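# Place the two closest-weight pistons in the steel tray

## Task

Identify the pair of pistons whose weights are nearest to each other, set both inside the steel parts tray, and make sure no other object lies in the tray or hangs above it.

## Robot and tools

Robot: two arms, left_arm and right_arm, mounted on opposite sides of a table. left_arm's base is on the +y side; arm names do not match image left/right. Each has a parallel gripper whose fingers point along the gripper's +x axis and close along its y axis. The reported end_effector_position is the midpoint between the fingers, about 3 to 4 cm behind the tips; only the last 1.5 cm of each inner finger face is flat.

Frame: one scene frame for all numbers. Origin at table centre, +z up, table surface at z = +0.020 m. Positions in metres, orientations as quaternions written w first (qw, qx, qy, qz), velocities in m/s and rad/s. Reported poses may be a few cm off, worse at long reach.

Row format (used by every moving call): a flat list of 16 numbers covering both arms even if one is idle: left_arm x, y, z, qw, qx, qy, qz, opening, then right_arm x, y, z, qw, qx, qy, qz, opening. x, y, z and the quaternion are an absolute gripper pose in the scene frame, not an offset. Opening is a scale from -1 to +1: +1 is fully open (0.080 m), empty fingers meet near -0.78, and values below that add nothing. Closing fully takes at least about 0.6 s. To hold an arm still, resend its previous target pose and quaternion exactly (not the drifted reading) plus the desired opening.

execute_actions: argument actions is a list with zero or one entry. Empty list = look (state plus pictures). {"rows": [...], "steps": n} runs up to 15 control steps of 1/30 s, one row per step, last row repeated if rows run out; default 15 steps, minimum 4. {"steps": n} alone waits up to 300 steps counted from the previous result. Here each target must lie within 0.6 m of that arm's last reported position along each gripper axis, or the whole call is rejected. Optional cameras: list of names, ["all"] or [].

move: target is one row or a list of up to 15 rows; each gripper goes in a straight line to its absolute pose, all arms finishing together, within 10 s total. speed: m/s per arm path, 0.002 to 0.5, default 0.25 (rotation up to twice that in rad/s); one value or one per target. blend: corner-rounding radius in metres for lists, default 0 (stop at each point). blocking=false returns about 0.5 s after start while motion continues. Openings of the first row are sent immediately; those of later rows are applied only after arriving and coming to rest. Paths do not avoid obstacles or the other arm; avoid paths near an arm's own base, which can flip its shoulder posture.

wait: seconds 0 to 10; lets a running move continue, returns early when it ends. stop: brakes the current move (fingers keep moving). zoom_image: camera (cam_high, cam_low, cam_left_wrist, cam_right_wrist) and region [x0, y0, x1, y1] in pixels, at most 504 x 504, from that camera's latest image. finished_scene: scene = the current scene number; ends and grades the scene irreversibly.

Control behaviour: each step the command is clipped to 70 mm and 16 degrees from the measured pose, then followed by damped inverse kinematics. Friction and gravity can leave the gripper low, short or tilted; small moves may not happen or may drift sideways, so check the pose after moves and correct tilt.

Result lines: poses, velocities, joint positions (last number = gripper opening in metres), joint torques, external torque estimates, grip_measured (finger opening on the command scale, up to ~1 mm bias, and up to ~0.067 narrower than a hard part when squeezed), Hand target (the pose the controller now drives toward), and a Wrist depth grid of 7x7 median distances in mm per wrist camera ("-" = no value). "within noise" means joints are at rest. The move line reports done, off_target, moving, held, blocked or fault, plus limits=paced (pose clipped) or limits=held (steps withheld). blocked means the gripper stopped far from its target, usually against something; arms then hold position.

Gripping: note grip_measured when the pads touch, then command about 0.08 lower for a firm hold. Parts under ~3 mm wide get proportionally less force.

Avoid: knocking anything off the table or leaving it off it; dropping or releasing moving parts; fast impacts and hard presses (force rises with speed and with how far past contact the target lies); letting the arms or grippers collide (the clearance check does not guard gripper-to-gripper contact). Joint torque at the load limits (waist 17.6, shoulder 21.8, elbow 21.7, wrist pitch 5.74, wrist yaw 5.72, wrist roll 5.36 N m; held weight counts) halts that arm for 10 s. Long holding, stretched poses or pushing at unreachable targets heat motors; MOTOR HOT appears from 50 °C and at 95 °C the arm is stopped or goes limp. Occasional external tugs may disturb held or loose items.

Each tool is called after "Request:" as name([rows], argument=value, ...), one row to a line, values as JSON.

## Session

Request:
execute_actions(actions=[], cameras=["all"])

Scene clock: 0.00 s of 12600.00 s.
left_arm: end_effector_position=(-0.0132, +0.2409, +0.3482) grip_measured=+1.000 end_effector_quat_wxyz=(+0.626, +0.300, +0.417, -0.588) | right_arm: end_effector_position=(-0.2301, -0.2422, +0.2348) grip_measured=+1.000 end_effector_quat_wxyz=(+0.402, -0.573, +0.254, +0.667)
Joint positions: left_arm=[0.039 1.17 1.583 -1.477 0.054 -0.141 0.08] | right_arm=[0.852 1.533 1.455 -1.313 0.173 0.241 0.08]
Joint velocities: within noise
Joint torques (N m): no reading
External joint torques (N m): no reading
Heat: left arm: hottest wrist roll 40 °C (+0.0 °C/min); right arm: hottest wrist yaw 38 °C (+0.0 °C/min).
Wrist depth (mm): cam_left_wrist=[392 412 432 444 463 496 - / 332 340 420 440 457 483 - / 324 333 409 423 445 471 - / 316 328 401 411 440 415 - / 312 339 392 411 429 448 - / - - 387 394 416 87 - / - - 379 395 408 - -] | cam_right_wrist=[911 924 261 271 283 289 303 / 927 261 268 277 289 295 311 / 948 263 273 283 295 307 305 / 947 267 276 289 303 315 330 / 266 272 283 296 308 317 338 / 262 - 293 303 313 90 - / - - 296 310 323 - -]
Hand target: left_arm -0.0132, +0.2410, +0.3482; +0.626, +0.299, +0.417, -0.588 | right_arm -0.2302, -0.2421, +0.2360; -0.403, +0.571, -0.254, -0.669

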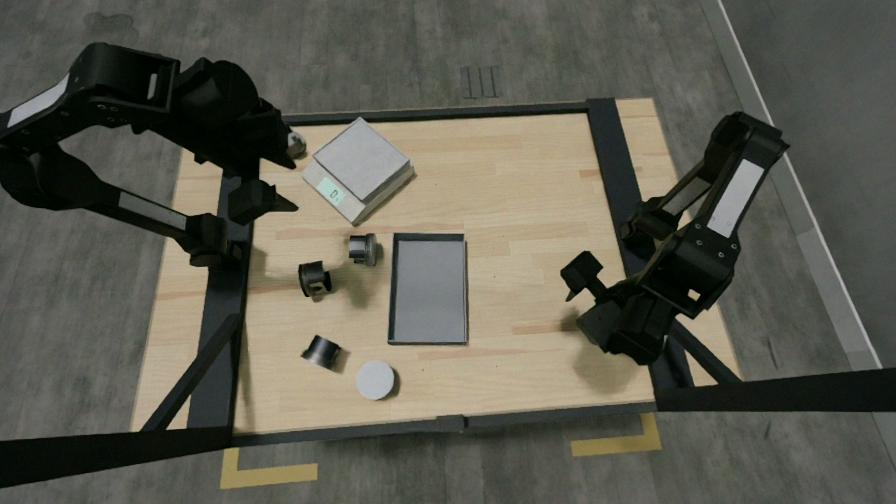

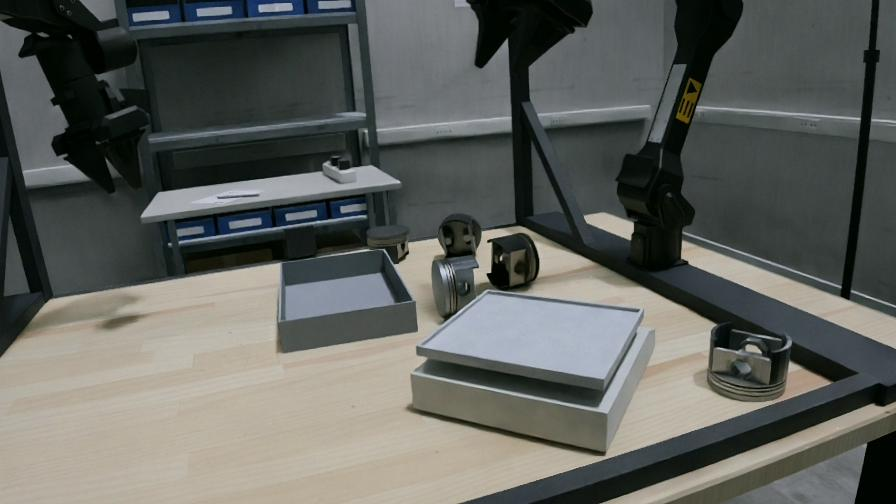

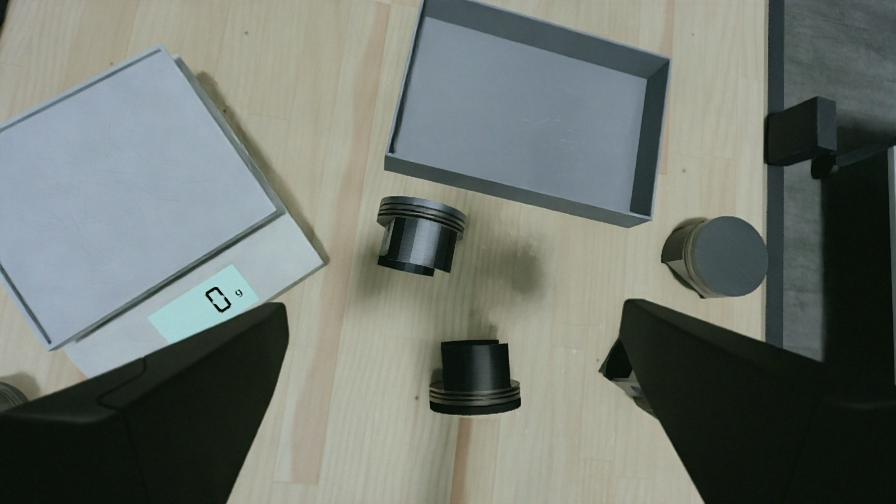

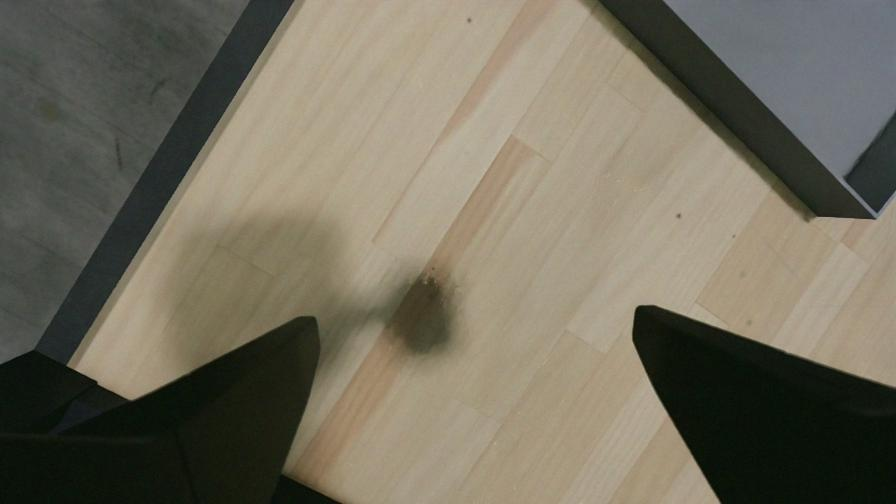

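Request:
zoom_image(camera="cam_left_wrist", region=[340, 180, 800, 430])

Request:
zoom_image(camera="cam_low", region=[340, 180, 800, 430])

Request:
zoom_image(camera="cam_high", region=[240, 100, 490, 430])

Scaled by 1.096.

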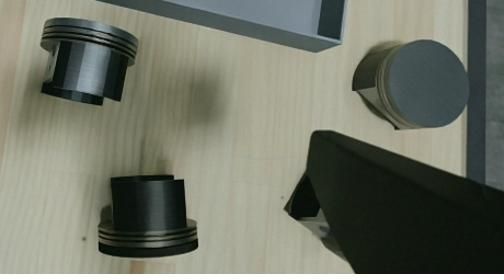

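Scaled by 1.096.

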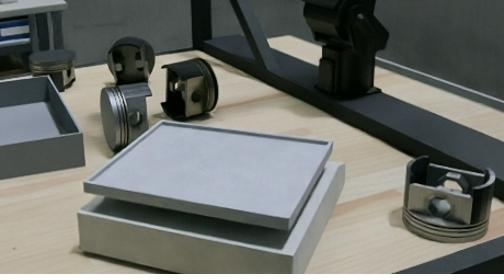

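Scaled by 1.527.

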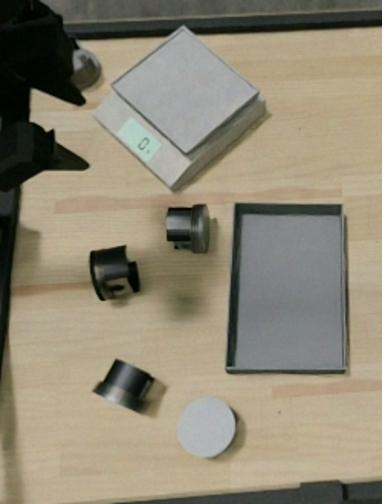

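Request:
move(target=[-0.05, 0.17, 0.36, 0.5, 0.5, 0.5, -0.5, 1, -0.2302, -0.2421, 0.2360, 0.403, -0.571, 0.254, 0.669, 1])

Scene clock: 2.93 s of 12600.00 s.
left_arm: end_effector_position=(-0.0491, +0.1717, +0.3589) grip_measured=+1.000 end_effector_quat_wxyz=(+0.580, +0.369, +0.405, -0.603) | right_arm: end_effector_position=(-0.2301, -0.2422, +0.2348) grip_measured=+1.000 end_effector_quat_wxyz=(+0.402, -0.573, +0.254, +0.667)
Joint positions: left_arm=[-0.116 1.516 1.924 -1.563 0.006 -0.136 0.08] | right_arm=[0.852 1.533 1.455 -1.313 0.173 0.241 0.08]
Joint velocities: within noise
Joint torques (N m): left_arm=[-0.46 -3.26 5.94 0.9 -0.11 0.16] | right_arm=[-0.03 -6.15 5.26 1 0.15 0.04]
External joint torques (N m): left_arm=[-0.44 1.49 0.74 -0.09 -0.1 0.15] | right_arm=[-0.03 -0.71 -0.48 0.37 0.04 0.03]
Heat: left arm: hottest wrist roll 40 °C (+0.0 °C/min); right arm: hottest wrist yaw 38 °C (+0.0 °C/min).
Wrist depth (mm): cam_left_wrist=[395 405 416 423 440 456 - / 393 401 416 424 431 449 - / 333 404 410 419 430 453 - / 327 342 411 419 429 394 - / 329 336 404 420 425 445 - / - - 404 412 424 87 - / - - 403 410 419 - -] | cam_right_wrist=[905 930 262 272 281 291 305 / 919 260 268 279 288 295 313 / 944 263 273 282 295 306 305 / 945 267 279 290 304 315 330 / 265 271 286 296 308 317 340 / 262 - 293 303 315 90 - / - - 297 309 324 - -]
Hand target: left_arm -0.0500, +0.1700, +0.3594; +0.579, +0.372, +0.402, -0.604 | right_arm -0.2302, -0.2421, +0.2360; -0.403, +0.571, -0.254, -0.669
Off the commanded pose: left_arm 0.002 m, 24 deg; orientation clipped | right_arm 0.001 m, 0 deg.
joint sent to its limit (left arm) — joint 4 (wrist pitch), lower limit.
Kept back: nothing.
move: off_target (left_arm); limits=paced

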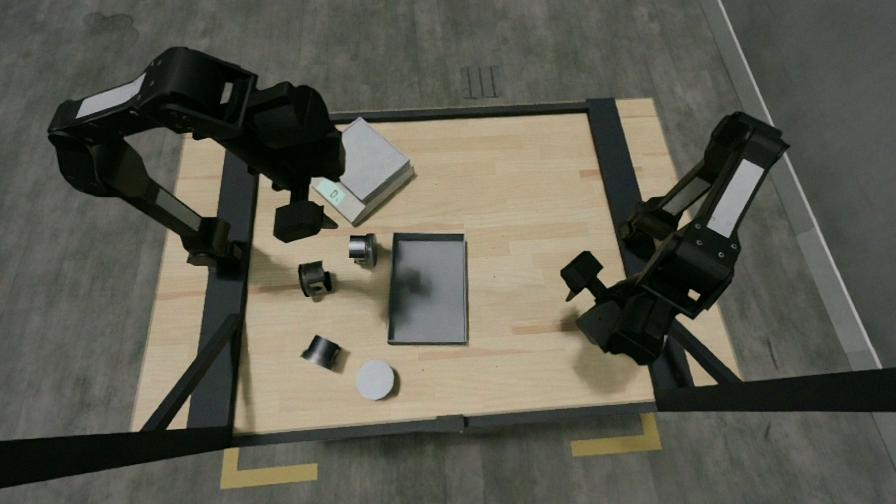

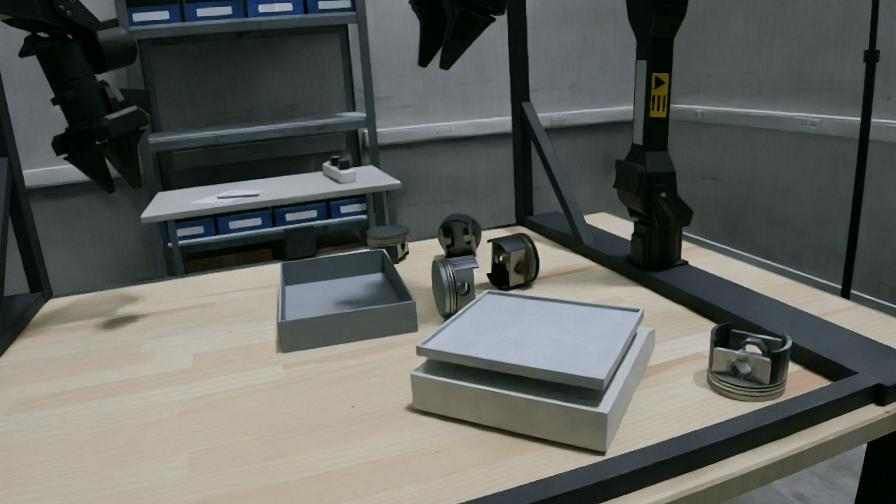

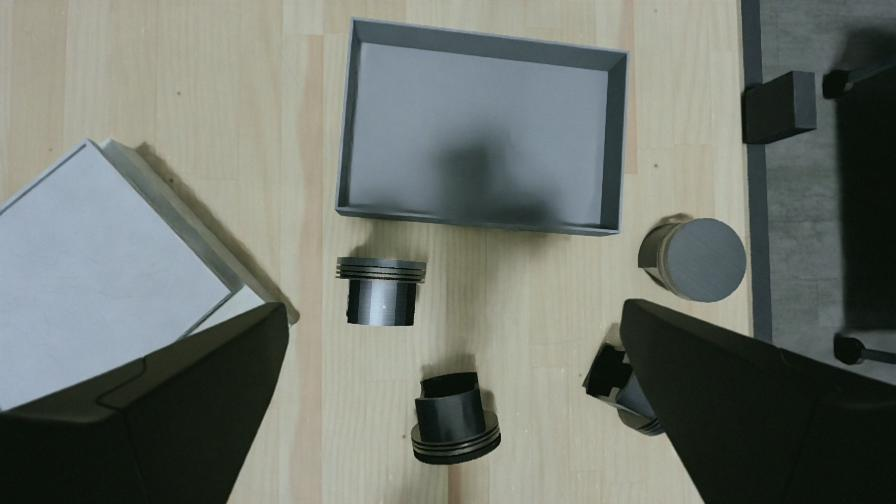

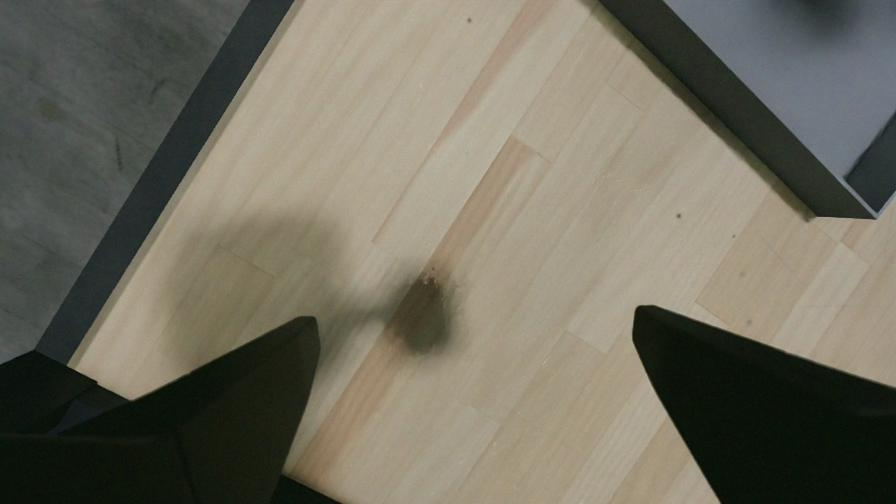

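Request:
move(target=[-0.015, 0.185, 0.20, 0.5, 0.5, 0.5, -0.5, 1, -0.2302, -0.2421, 0.2360, 0.403, -0.571, 0.254, 0.669, 1])

Scene clock: 5.67 s of 12600.00 s.
left_arm: end_effector_position=(-0.0165, +0.1838, +0.2040) grip_measured=+1.000 end_effector_quat_wxyz=(+0.503, +0.496, +0.497, -0.504) | right_arm: end_effector_position=(-0.2301, -0.2422, +0.2348) grip_measured=+1.000 end_effector_quat_wxyz=(+0.402, -0.573, +0.254, +0.667)
Joint positions: left_arm=[-0.007 1.592 1.414 -1.379 0.003 -0.013 0.08] | right_arm=[0.852 1.533 1.455 -1.313 0.173 0.241 0.08]
Joint velocities: within noise
Joint torques (N m): left_arm=[0.29 -4.48 4.49 0.5 -0.1 0.15] | right_arm=[-0.03 -6.18 5.38 1.06 0.13 0.03]
External joint torques (N m): left_arm=[0.27 1.5 -1.29 0.13 -0.1 0.15] | right_arm=[-0.01 -0.72 -0.35 0.44 0.01 0.02]
Heat: left arm: hottest wrist roll 40 °C (+0.0 °C/min); right arm: hottest wrist yaw 38 °C (+0.0 °C/min).
Wrist depth (mm): cam_left_wrist=[184 219 222 227 229 226 228 / 172 210 233 176 240 244 248 / 181 205 243 179 254 256 259 / 192 221 261 265 268 272 270 / 225 235 276 279 267 284 251 / - - 295 299 220 87 - / - - 316 319 325 - -] | cam_right_wrist=[903 938 262 271 281 290 305 / 929 260 267 277 288 296 311 / 947 264 274 284 294 307 305 / 947 268 278 289 304 314 331 / 266 271 284 297 307 319 339 / 263 - 293 302 314 90 - / - - 296 310 324 - -]
Hand target: left_arm -0.0150, +0.1850, +0.2000; +0.500, +0.500, +0.500, -0.500 | right_arm -0.2302, -0.2421, +0.2360; -0.403, +0.571, -0.254, -0.669
Off the commanded pose: left_arm 0.004 m, 1 deg | right_arm 0.001 m, 0 deg.
Kept back: nothing.
move: done

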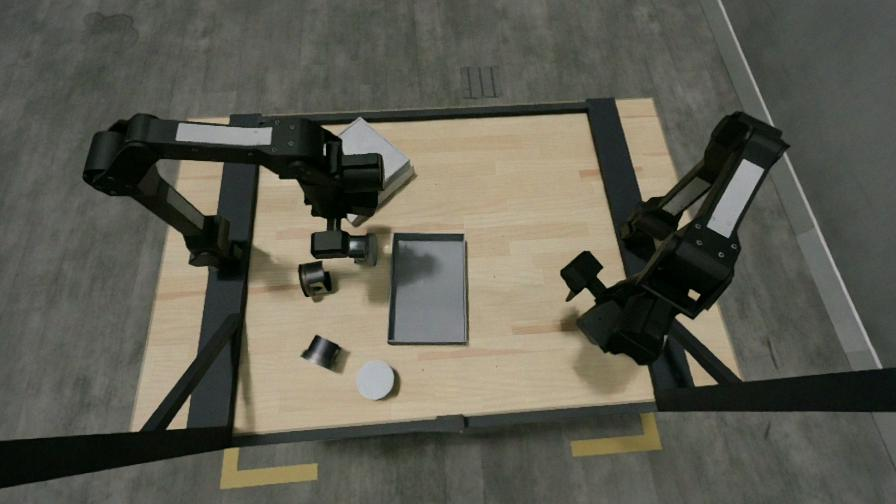

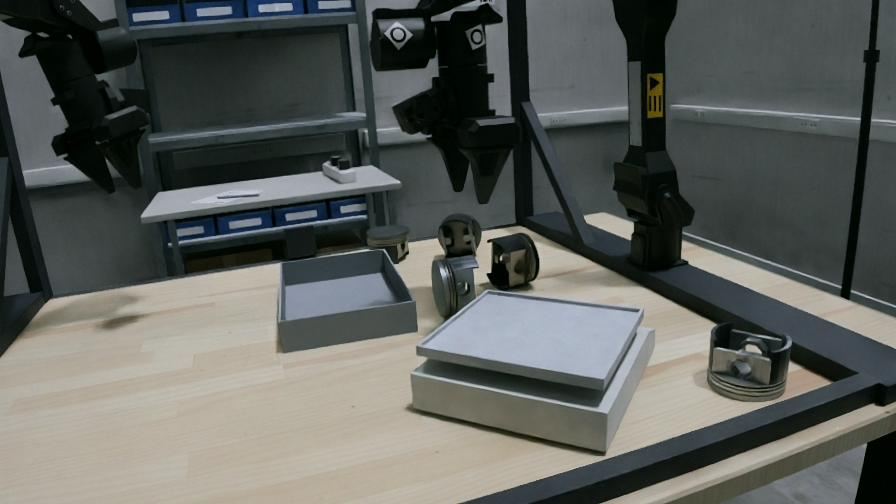

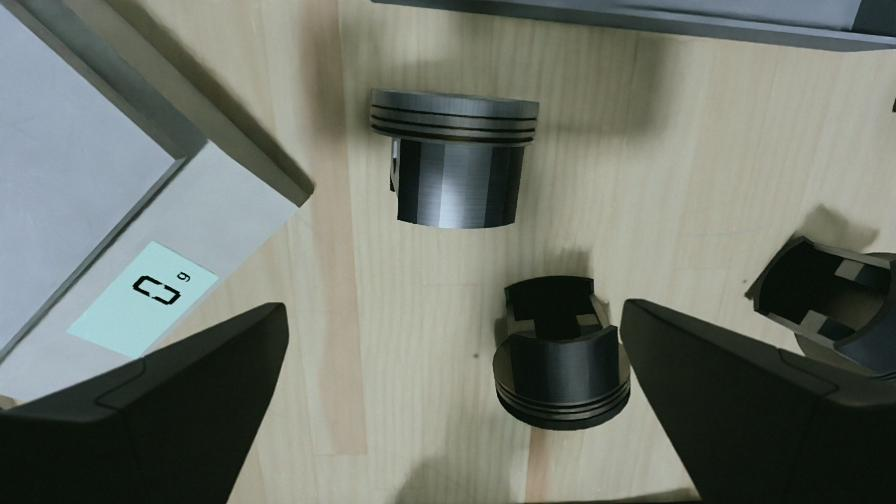

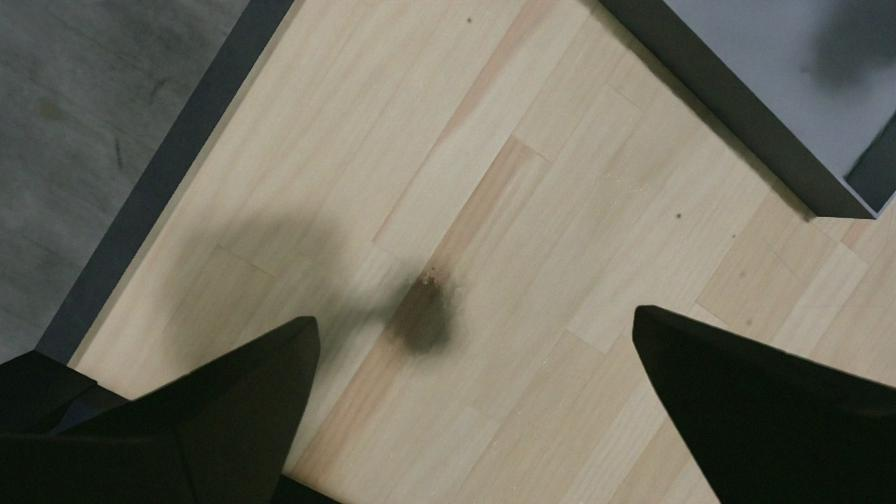

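Request:
move(target=[-0.017, 0.175, 0.078, 0.5, 0.5, 0.5, -0.5, 1, -0.2302, -0.2421, 0.2360, 0.403, -0.571, 0.254, 0.669, 1], speed=0.15)

Scene clock: 7.40 s of 12600.00 s.
left_arm: end_effector_position=(-0.0166, +0.1721, +0.0826) grip_measured=+1.000 end_effector_quat_wxyz=(+0.503, +0.495, +0.497, -0.505) | right_arm: end_effector_position=(-0.2301, -0.2422, +0.2348) grip_measured=+1.000 end_effector_quat_wxyz=(+0.402, -0.573, +0.254, +0.667)
Joint positions: left_arm=[-0.007 1.717 1.056 -0.894 0.003 -0.013 0.08] | right_arm=[0.852 1.533 1.455 -1.313 0.173 0.241 0.08]
Joint velocities: within noise
Joint torques (N m): left_arm=[-0.3 -4.6 4.09 0.53 -0.1 -0.07] | right_arm=[-0.12 -6.19 5.33 1.05 0.11 -0.03]
External joint torques (N m): left_arm=[-0.28 1.89 -1.25 0.15 -0.1 -0.07] | right_arm=[-0.12 -0.82 -0.34 0.44 -0.01 -0.04]
Heat: left arm: hottest wrist roll 40 °C (+0.0 °C/min); right arm: hottest wrist yaw 38 °C (+0.0 °C/min).
Wrist depth (mm): cam_left_wrist=[110 112 112 115 116 117 119 / 116 117 118 119 121 123 124 / 122 123 - - 103 129 132 / 126 130 - - - 139 139 / - 123 - - - 145 148 / - - - - - - - / - - 157 - - - -] | cam_right_wrist=[897 934 261 272 282 290 304 / 934 261 266 278 290 294 312 / 926 263 273 282 296 307 304 / 958 268 278 289 302 315 332 / 265 272 286 297 308 317 340 / 262 - 293 302 315 90 - / - - 297 310 325 - -]
Hand target: left_arm -0.0170, +0.1751, +0.0781; +0.500, +0.500, +0.500, -0.500 | right_arm -0.2302, -0.2421, +0.2360; -0.403, +0.571, -0.254, -0.669
Off the commanded pose: left_arm 0.005 m, 1 deg | right_arm 0.001 m, 0 deg.
Kept back: nothing.
move: done

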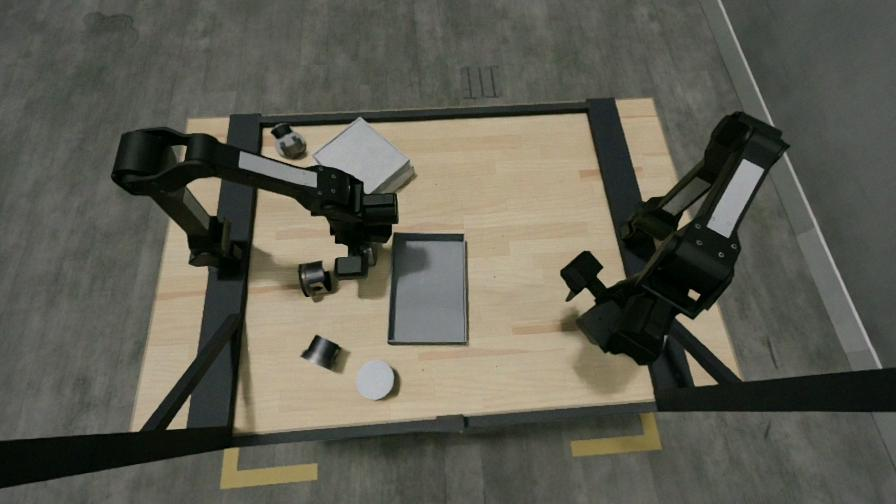

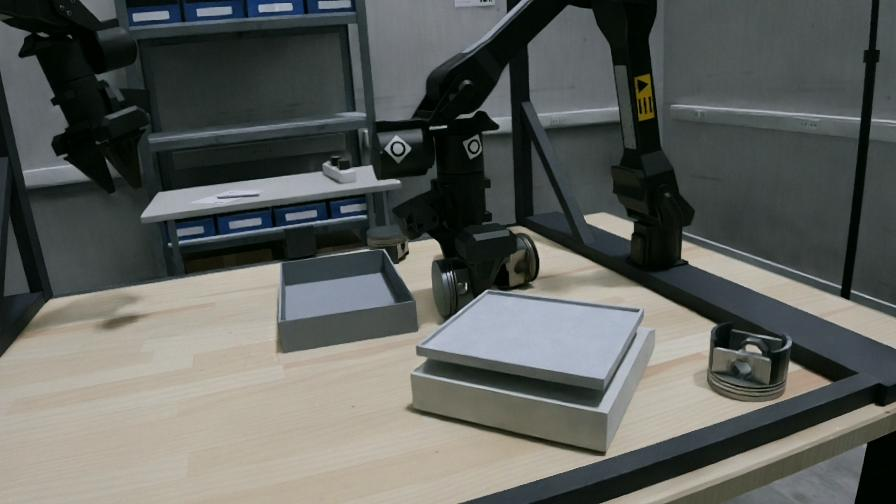

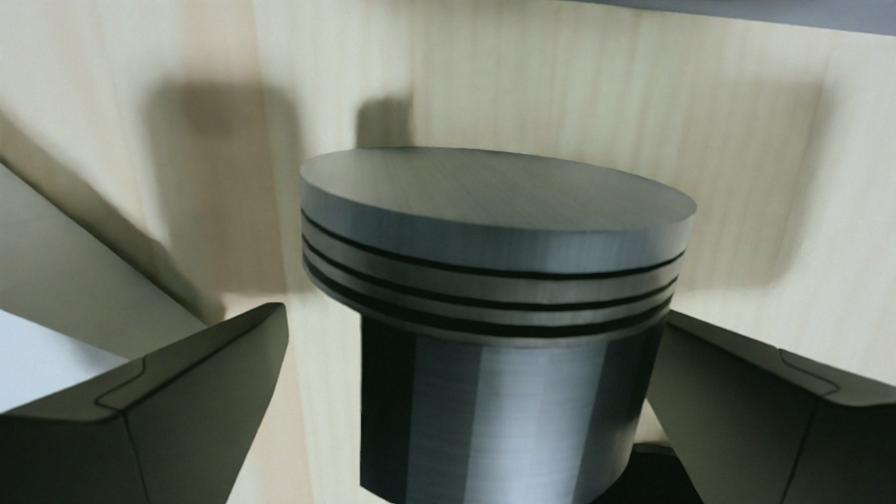

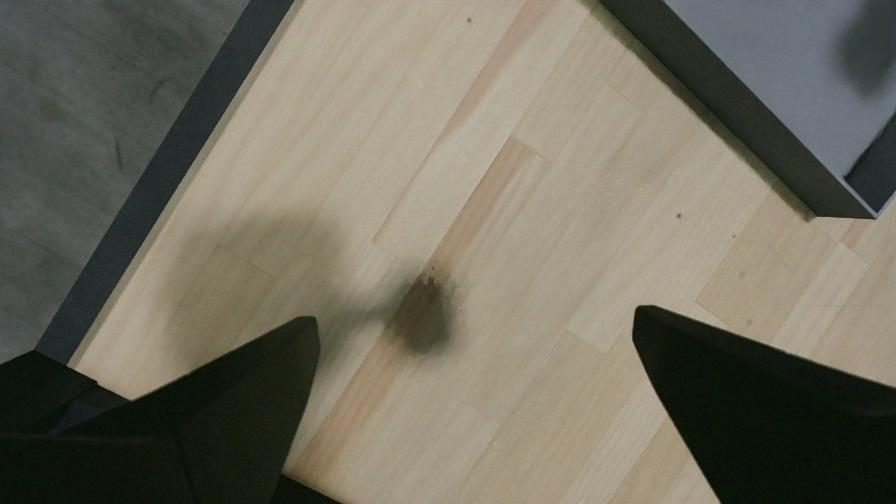

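Request:
move(target=[-0.026, 0.177, 0.080, 0.5, 0.5, 0.5, -0.5, 1, -0.2302, -0.2421, 0.2360, 0.403, -0.571, 0.254, 0.669, 1], speed=0.1)

Request:
zoom_image(camera="cam_low", region=[340, 100, 640, 350])

Scene clock: 8.33 s of 12600.00 s.
left_arm: end_effector_position=(-0.0254, +0.1735, +0.0823) grip_measured=+1.000 end_effector_quat_wxyz=(+0.502, +0.497, +0.498, -0.504) | right_arm: end_effector_position=(-0.2301, -0.2422, +0.2348) grip_measured=+1.000 end_effector_quat_wxyz=(+0.402, -0.573, +0.254, +0.667)
Joint positions: left_arm=[-0.038 1.717 1.054 -0.897 0.002 -0.042 0.08] | right_arm=[0.852 1.533 1.455 -1.313 0.173 0.241 0.08]
Joint velocities: within noise
Joint torques (N m): left_arm=[-0.39 -5.67 3.92 0.31 -0.1 -0.13] | right_arm=[-0.15 -6.01 5.35 0.97 0.11 0.02]
External joint torques (N m): left_arm=[-0.36 0.87 -1.49 -0.07 -0.09 -0.13] | right_arm=[-0.1 -0.54 -0.37 0.36 -0.01 0.01]
Heat: left arm: hottest wrist roll 40 °C (+0.0 °C/min); right arm: hottest wrist yaw 38 °C (+0.0 °C/min).
Wrist depth (mm): cam_left_wrist=[110 110 112 114 115 117 119 / - 116 118 119 120 122 124 / 121 122 - - 102 128 132 / 127 129 - - - 138 139 / 114 134 - - - 143 148 / - - - - - 87 - / - - - - 160 - -] | cam_right_wrist=[906 918 262 271 282 290 302 / 920 261 266 278 288 295 313 / 938 263 272 283 295 306 305 / 941 267 278 290 302 315 330 / 265 271 285 297 308 318 340 / 263 - 293 302 315 90 - / - - 296 310 325 - -]
Hand target: left_arm -0.0260, +0.1771, +0.0800; +0.500, +0.500, +0.500, -0.500 | right_arm -0.2302, -0.2421, +0.2360; -0.403, +0.571, -0.254, -0.669
Off the commanded pose: left_arm 0.004 m, 1 deg | right_arm 0.001 m, 0 deg.
Kept back: nothing.
move: done

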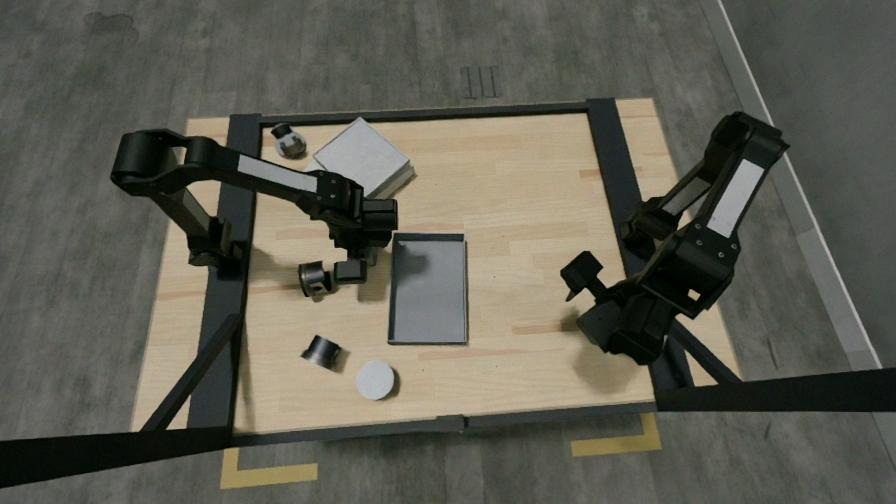

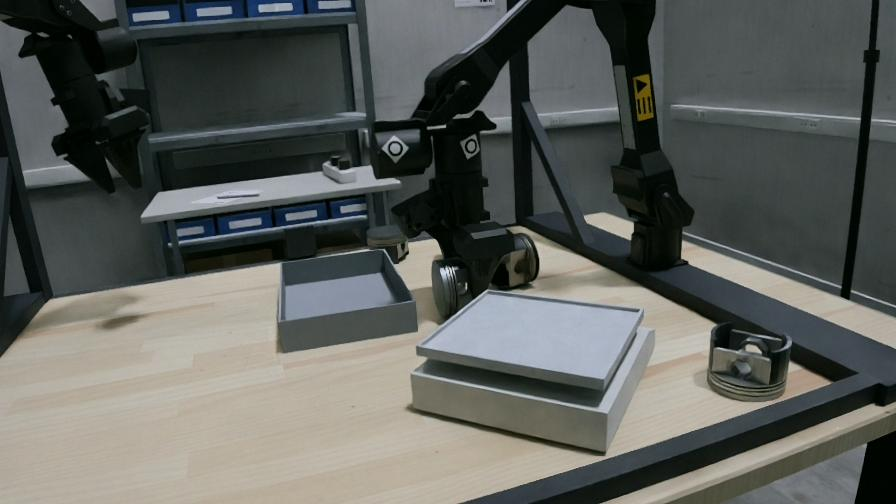

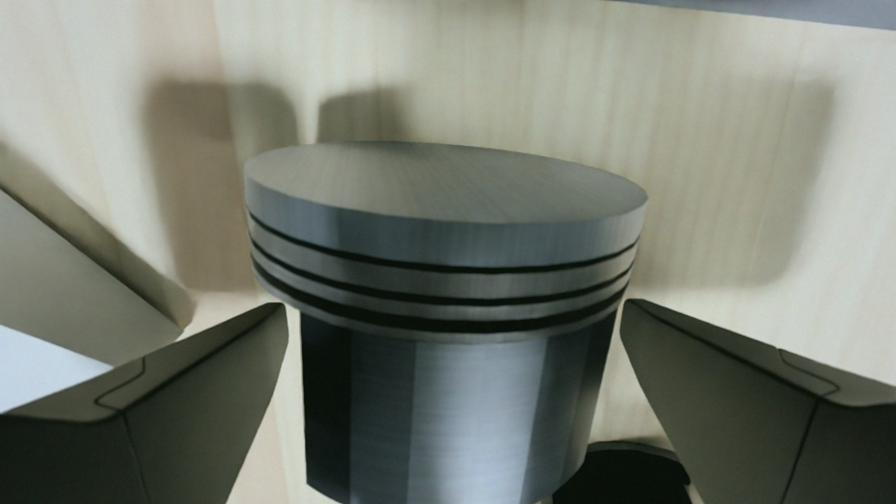

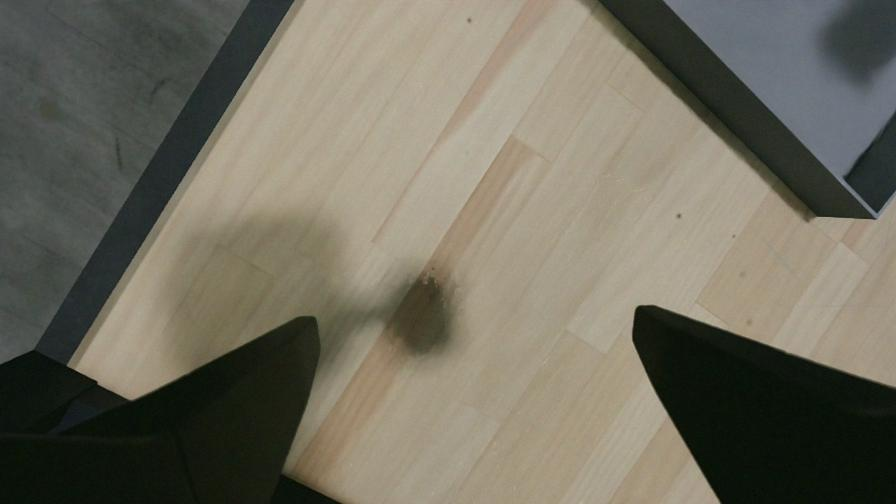

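Scaled by 1.680.

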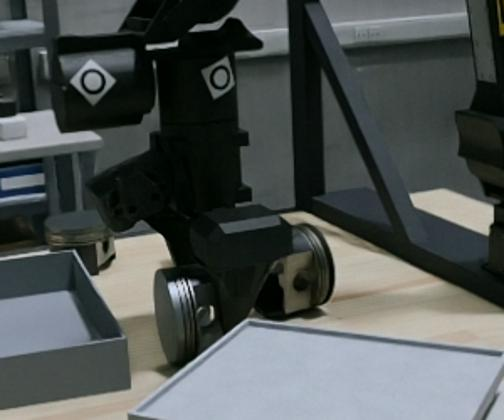

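Request:
move([
  [-0.026, 0.178, 0.074, 0.5, 0.5, 0.5, -0.5, 1, -0.2302, -0.2421, 0.2360, 0.403, -0.571, 0.254, 0.669, 1],
  [-0.026, 0.178, 0.074, 0.5, 0.5, 0.5, -0.5, 0.3, -0.2302, -0.2421, 0.2360, 0.403, -0.571, 0.254, 0.669, 1],
], speed=0.1, cameras=["cam_left_wrist","cam_low"])

Scene clock: 10.00 s of 12600.00 s.
left_arm: end_effector_position=(-0.0253, +0.1746, +0.0780) grip_measured=+0.324 end_effector_quat_wxyz=(+0.503, +0.496, +0.497, -0.504) | right_arm: end_effector_position=(-0.2301, -0.2422, +0.2348) grip_measured=+1.000 end_effector_quat_wxyz=(+0.402, -0.573, +0.254, +0.667)
Joint positions: left_arm=[-0.038 1.717 1.036 -0.875 0.001 -0.043 0.05] | right_arm=[0.852 1.533 1.455 -1.313 0.173 0.241 0.08]
Joint velocities: within noise
Joint torques (N m): left_arm=[-0.4 -4.88 3.91 0.49 -0.03 -0.12] | right_arm=[0.1 -6.1 5.33 0.97 0.14 0.04]
External joint torques (N m): left_arm=[-0.4 1.54 -1.41 0.1 -0.03 -0.12] | right_arm=[0.1 -0.69 -0.31 0.39 0.02 0.03]
Heat: left arm: hottest wrist roll 40 °C (+0.0 °C/min); right arm: hottest wrist yaw 38 °C (+0.0 °C/min).
Wrist depth (mm): cam_left_wrist=[106 107 109 111 111 113 115 / - 112 114 115 117 119 120 / 118 118 - - - 125 127 / 123 126 - - - 134 134 / 111 131 - - - 140 142 / - - - - - - 150 / - - - - - - -] | cam_right_wrist=[896 933 260 271 281 290 303 / 932 260 267 276 288 296 312 / 938 264 273 283 295 308 305 / 961 268 278 289 302 316 330 / 265 271 284 297 306 315 338 / 262 - 291 303 315 90 - / - - 296 308 323 - -]
Hand target: left_arm -0.0260, +0.1780, +0.0741; +0.500, +0.500, +0.500, -0.500 | right_arm -0.2302, -0.2421, +0.2360; -0.403, +0.571, -0.254, -0.669
Off the commanded pose: left_arm 0.005 m, 1 deg | right_arm 0.001 m, 0 deg.
Kept back: nothing.
move: done
Images, in order (width x height): cam_low 896x504, cam_left_wrist 896x504.

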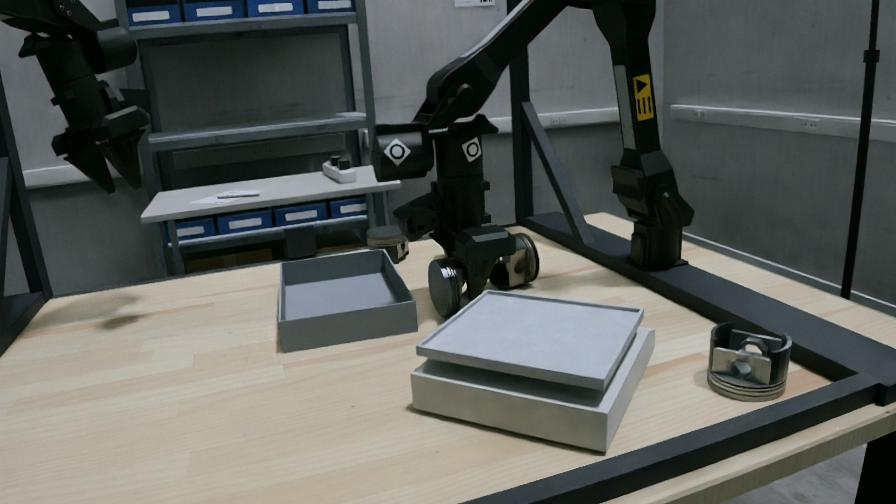

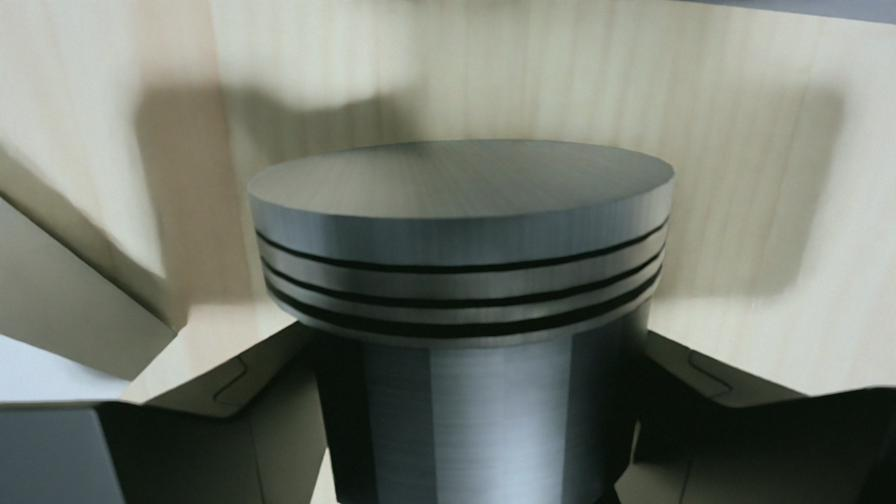

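Request:
move([
  [-0.026, 0.178, 0.074, 0.5, 0.5, 0.5, -0.5, 0.22, -0.2302, -0.2421, 0.2360, 0.403, -0.571, 0.254, 0.669, 1],
  [-0.026, 0.178, 0.21, 0.5, 0.5, 0.5, -0.5, 0.22, -0.2302, -0.2421, 0.2360, 0.403, -0.571, 0.254, 0.669, 1],
  [0.18, 0.21, 0.21, 0.5, 0.5, 0.5, -0.5, 0.22, -0.2302, -0.2421, 0.2360, 0.403, -0.571, 0.254, 0.669, 1],
], blend=[0,0.03,0], speed=0.2)

Scene clock: 13.50 s of 12600.00 s.
left_arm: end_effector_position=(+0.1783, +0.2125, +0.2084) grip_measured=+0.323 end_effector_quat_wxyz=(+0.499, +0.500, +0.503, -0.498) | right_arm: end_effector_position=(-0.2301, -0.2422, +0.2348) grip_measured=+1.000 end_effector_quat_wxyz=(+0.402, -0.573, +0.254, +0.667)
Joint positions: left_arm=[0.653 1.746 1.601 -1.432 -0.002 0.643 0.05] | right_arm=[0.852 1.533 1.455 -1.313 0.173 0.241 0.08]
Joint velocities: within noise
Joint torques (N m): left_arm=[-0.02 -5.5 7.06 0.27 0.12 0.15] | right_arm=[0.03 -6.1 5.35 1 0.14 0.03]
External joint torques (N m): left_arm=[-0.02 1.56 1.37 -0.05 0.09 0.14] | right_arm=[0.06 -0.71 -0.3 0.41 0.03 0.02]
Heat: left arm: hottest wrist roll 40 °C (+0.0 °C/min); right arm: hottest wrist yaw 38 °C (+0.0 °C/min).
Wrist depth (mm): cam_left_wrist=[207 166 169 171 173 232 236 / 207 174 175 180 181 244 250 / 227 182 - - - 262 266 / 244 259 - - - 279 276 / - 272 - - - 294 291 / - - - - - - 317 / - - - - - - -] | cam_right_wrist=[906 935 261 272 282 291 304 / 914 261 267 277 290 295 312 / 925 263 273 283 295 306 306 / 951 268 277 288 301 315 331 / 265 272 286 296 305 318 340 / 262 - 292 303 315 90 - / - - 296 311 323 - -]
Hand target: left_arm +0.1799, +0.2100, +0.2100; +0.500, +0.500, +0.500, -0.500 | right_arm -0.2302, -0.2421, +0.2360; -0.403, +0.571, -0.254, -0.669
Off the commanded pose: left_arm 0.003 m, 0 deg | right_arm 0.001 m, 0 deg.
Kept back: nothing.
move: done

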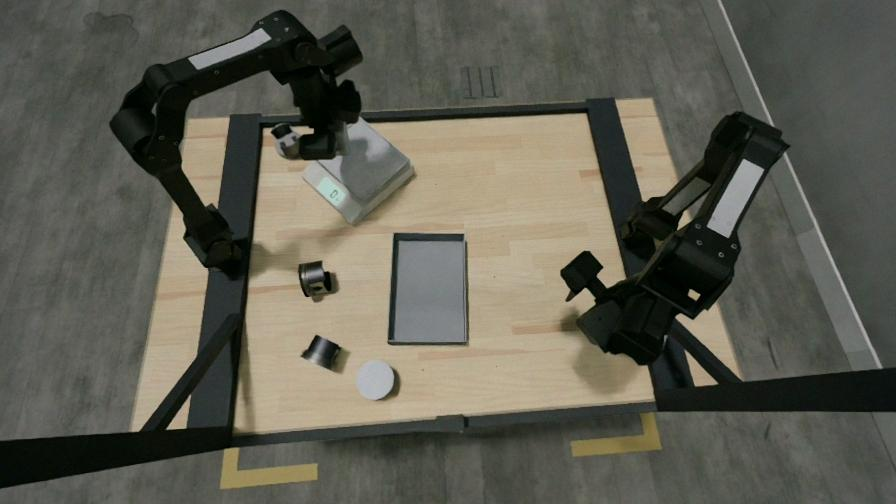

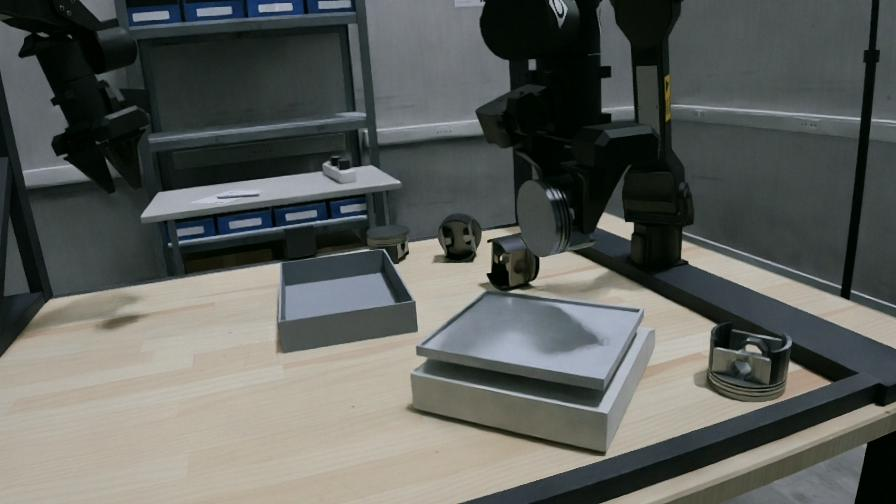

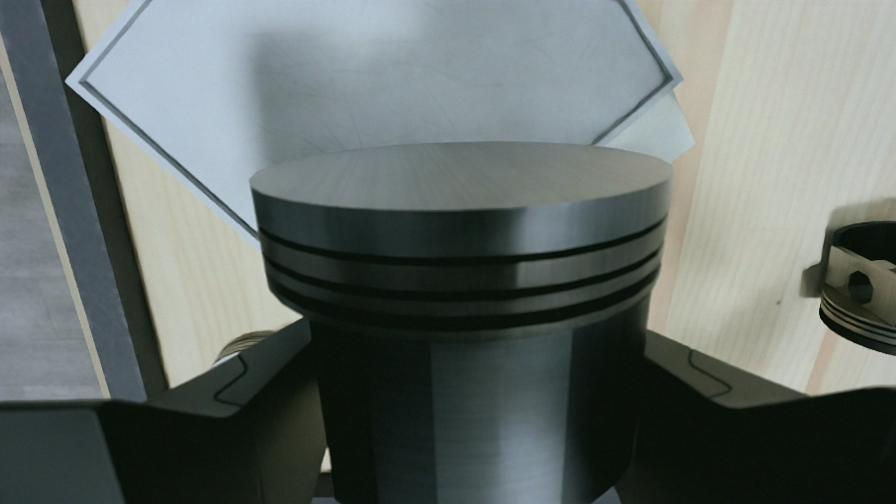

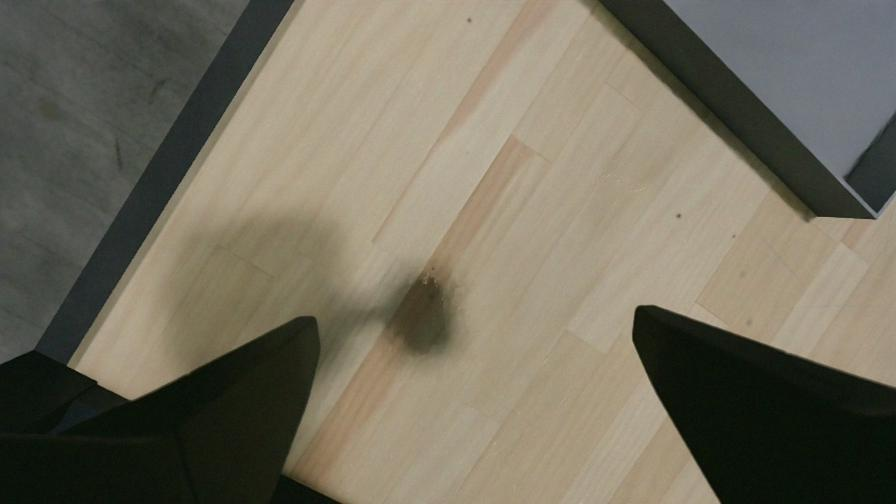

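Request:
move([
  [0.207, 0.212, 0.18, 0.5, 0.5, 0.5, -0.5, 0.22, -0.2302, -0.2421, 0.2360, 0.403, -0.571, 0.254, 0.669, 1],
  [0.207, 0.212, 0.153, 0.5, 0.5, 0.5, -0.5, 0.22, -0.2302, -0.2421, 0.2360, 0.403, -0.571, 0.254, 0.669, 1],
], speed=[0.2,0.08], cameras=["cam_low","cam_high"])

Request:
zoom_image(camera="cam_low", region=[380, 180, 720, 460])

Request:
zoom_image(camera="cam_high", region=[240, 100, 440, 240])

Scene clock: 14.87 s of 12600.00 s.
left_arm: end_effector_position=(+0.2076, +0.2113, +0.1559) grip_measured=+0.323 end_effector_quat_wxyz=(+0.504, +0.499, +0.498, -0.499) | right_arm: end_effector_position=(-0.2301, -0.2422, +0.2348) grip_measured=+1.000 end_effector_quat_wxyz=(+0.402, -0.573, +0.254, +0.667)
Joint positions: left_arm=[0.721 1.81 1.47 -1.223 -0.001 0.712 0.05] | right_arm=[0.852 1.533 1.455 -1.313 0.173 0.241 0.08]
Joint velocities: within noise
Joint torques (N m): left_arm=[-0.05 -6.21 4.83 0.5 0.09 0.15] | right_arm=[-0.07 -6.08 5.34 1.02 0.13 0.05]
External joint torques (N m): left_arm=[-0.08 1.47 -0.98 0.13 0.06 0.15] | right_arm=[-0.13 -0.64 -0.35 0.42 0.02 0.04]
Heat: left arm: hottest wrist roll 40 °C (+0.0 °C/min); right arm: hottest wrist yaw 38 °C (+0.0 °C/min).
Wrist depth (mm): cam_left_wrist=[- 120 121 123 124 125 128 / 123 128 127 129 130 132 197 / 177 131 - - - 139 208 / 186 204 - - - 187 221 / 198 214 - - - 231 237 / - - - - - - 245 / - - - - - - -] | cam_right_wrist=[916 922 261 271 282 292 303 / 925 262 268 278 289 295 312 / 948 263 272 284 295 308 307 / 945 268 277 289 302 313 330 / 265 271 284 295 306 319 340 / 262 - 291 303 314 90 - / - - 297 311 323 - -]
Hand target: left_arm +0.2069, +0.2120, +0.1530; +0.500, +0.500, +0.500, -0.500 | right_arm -0.2302, -0.2421, +0.2360; -0.403, +0.571, -0.254, -0.669
Off the commanded pose: left_arm 0.003 m, 1 deg | right_arm 0.001 m, 0 deg.
Kept back: nothing.
move: done
Images, in order (width x height): cam_high 896x504, cam_low 896x504.

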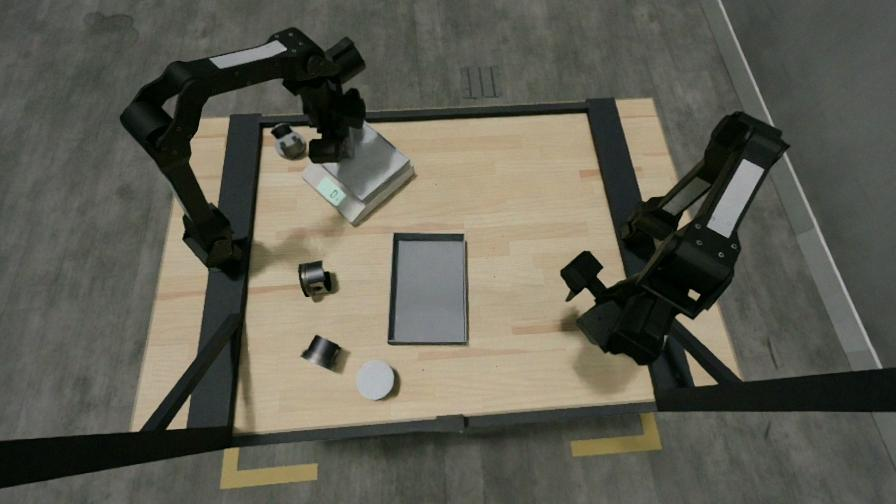

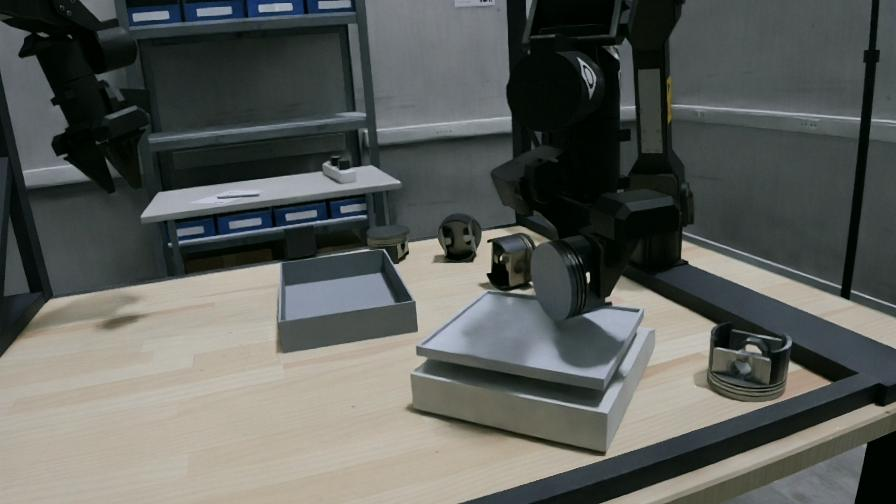

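Scaled by 1.482.

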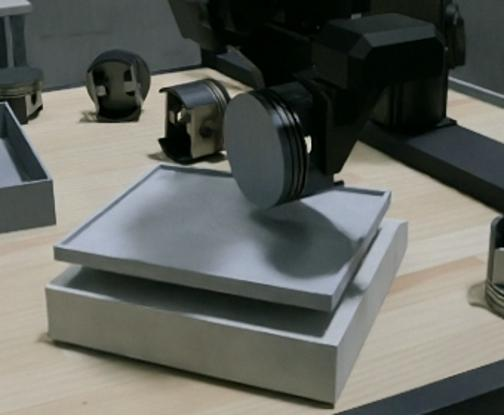

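Scaled by 2.520.

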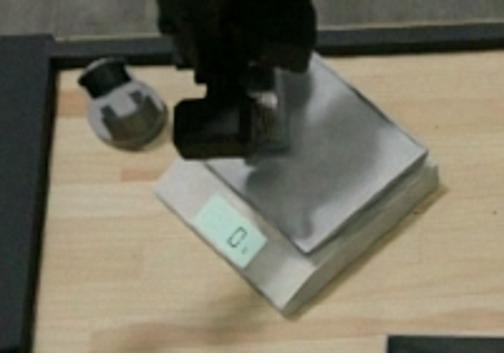

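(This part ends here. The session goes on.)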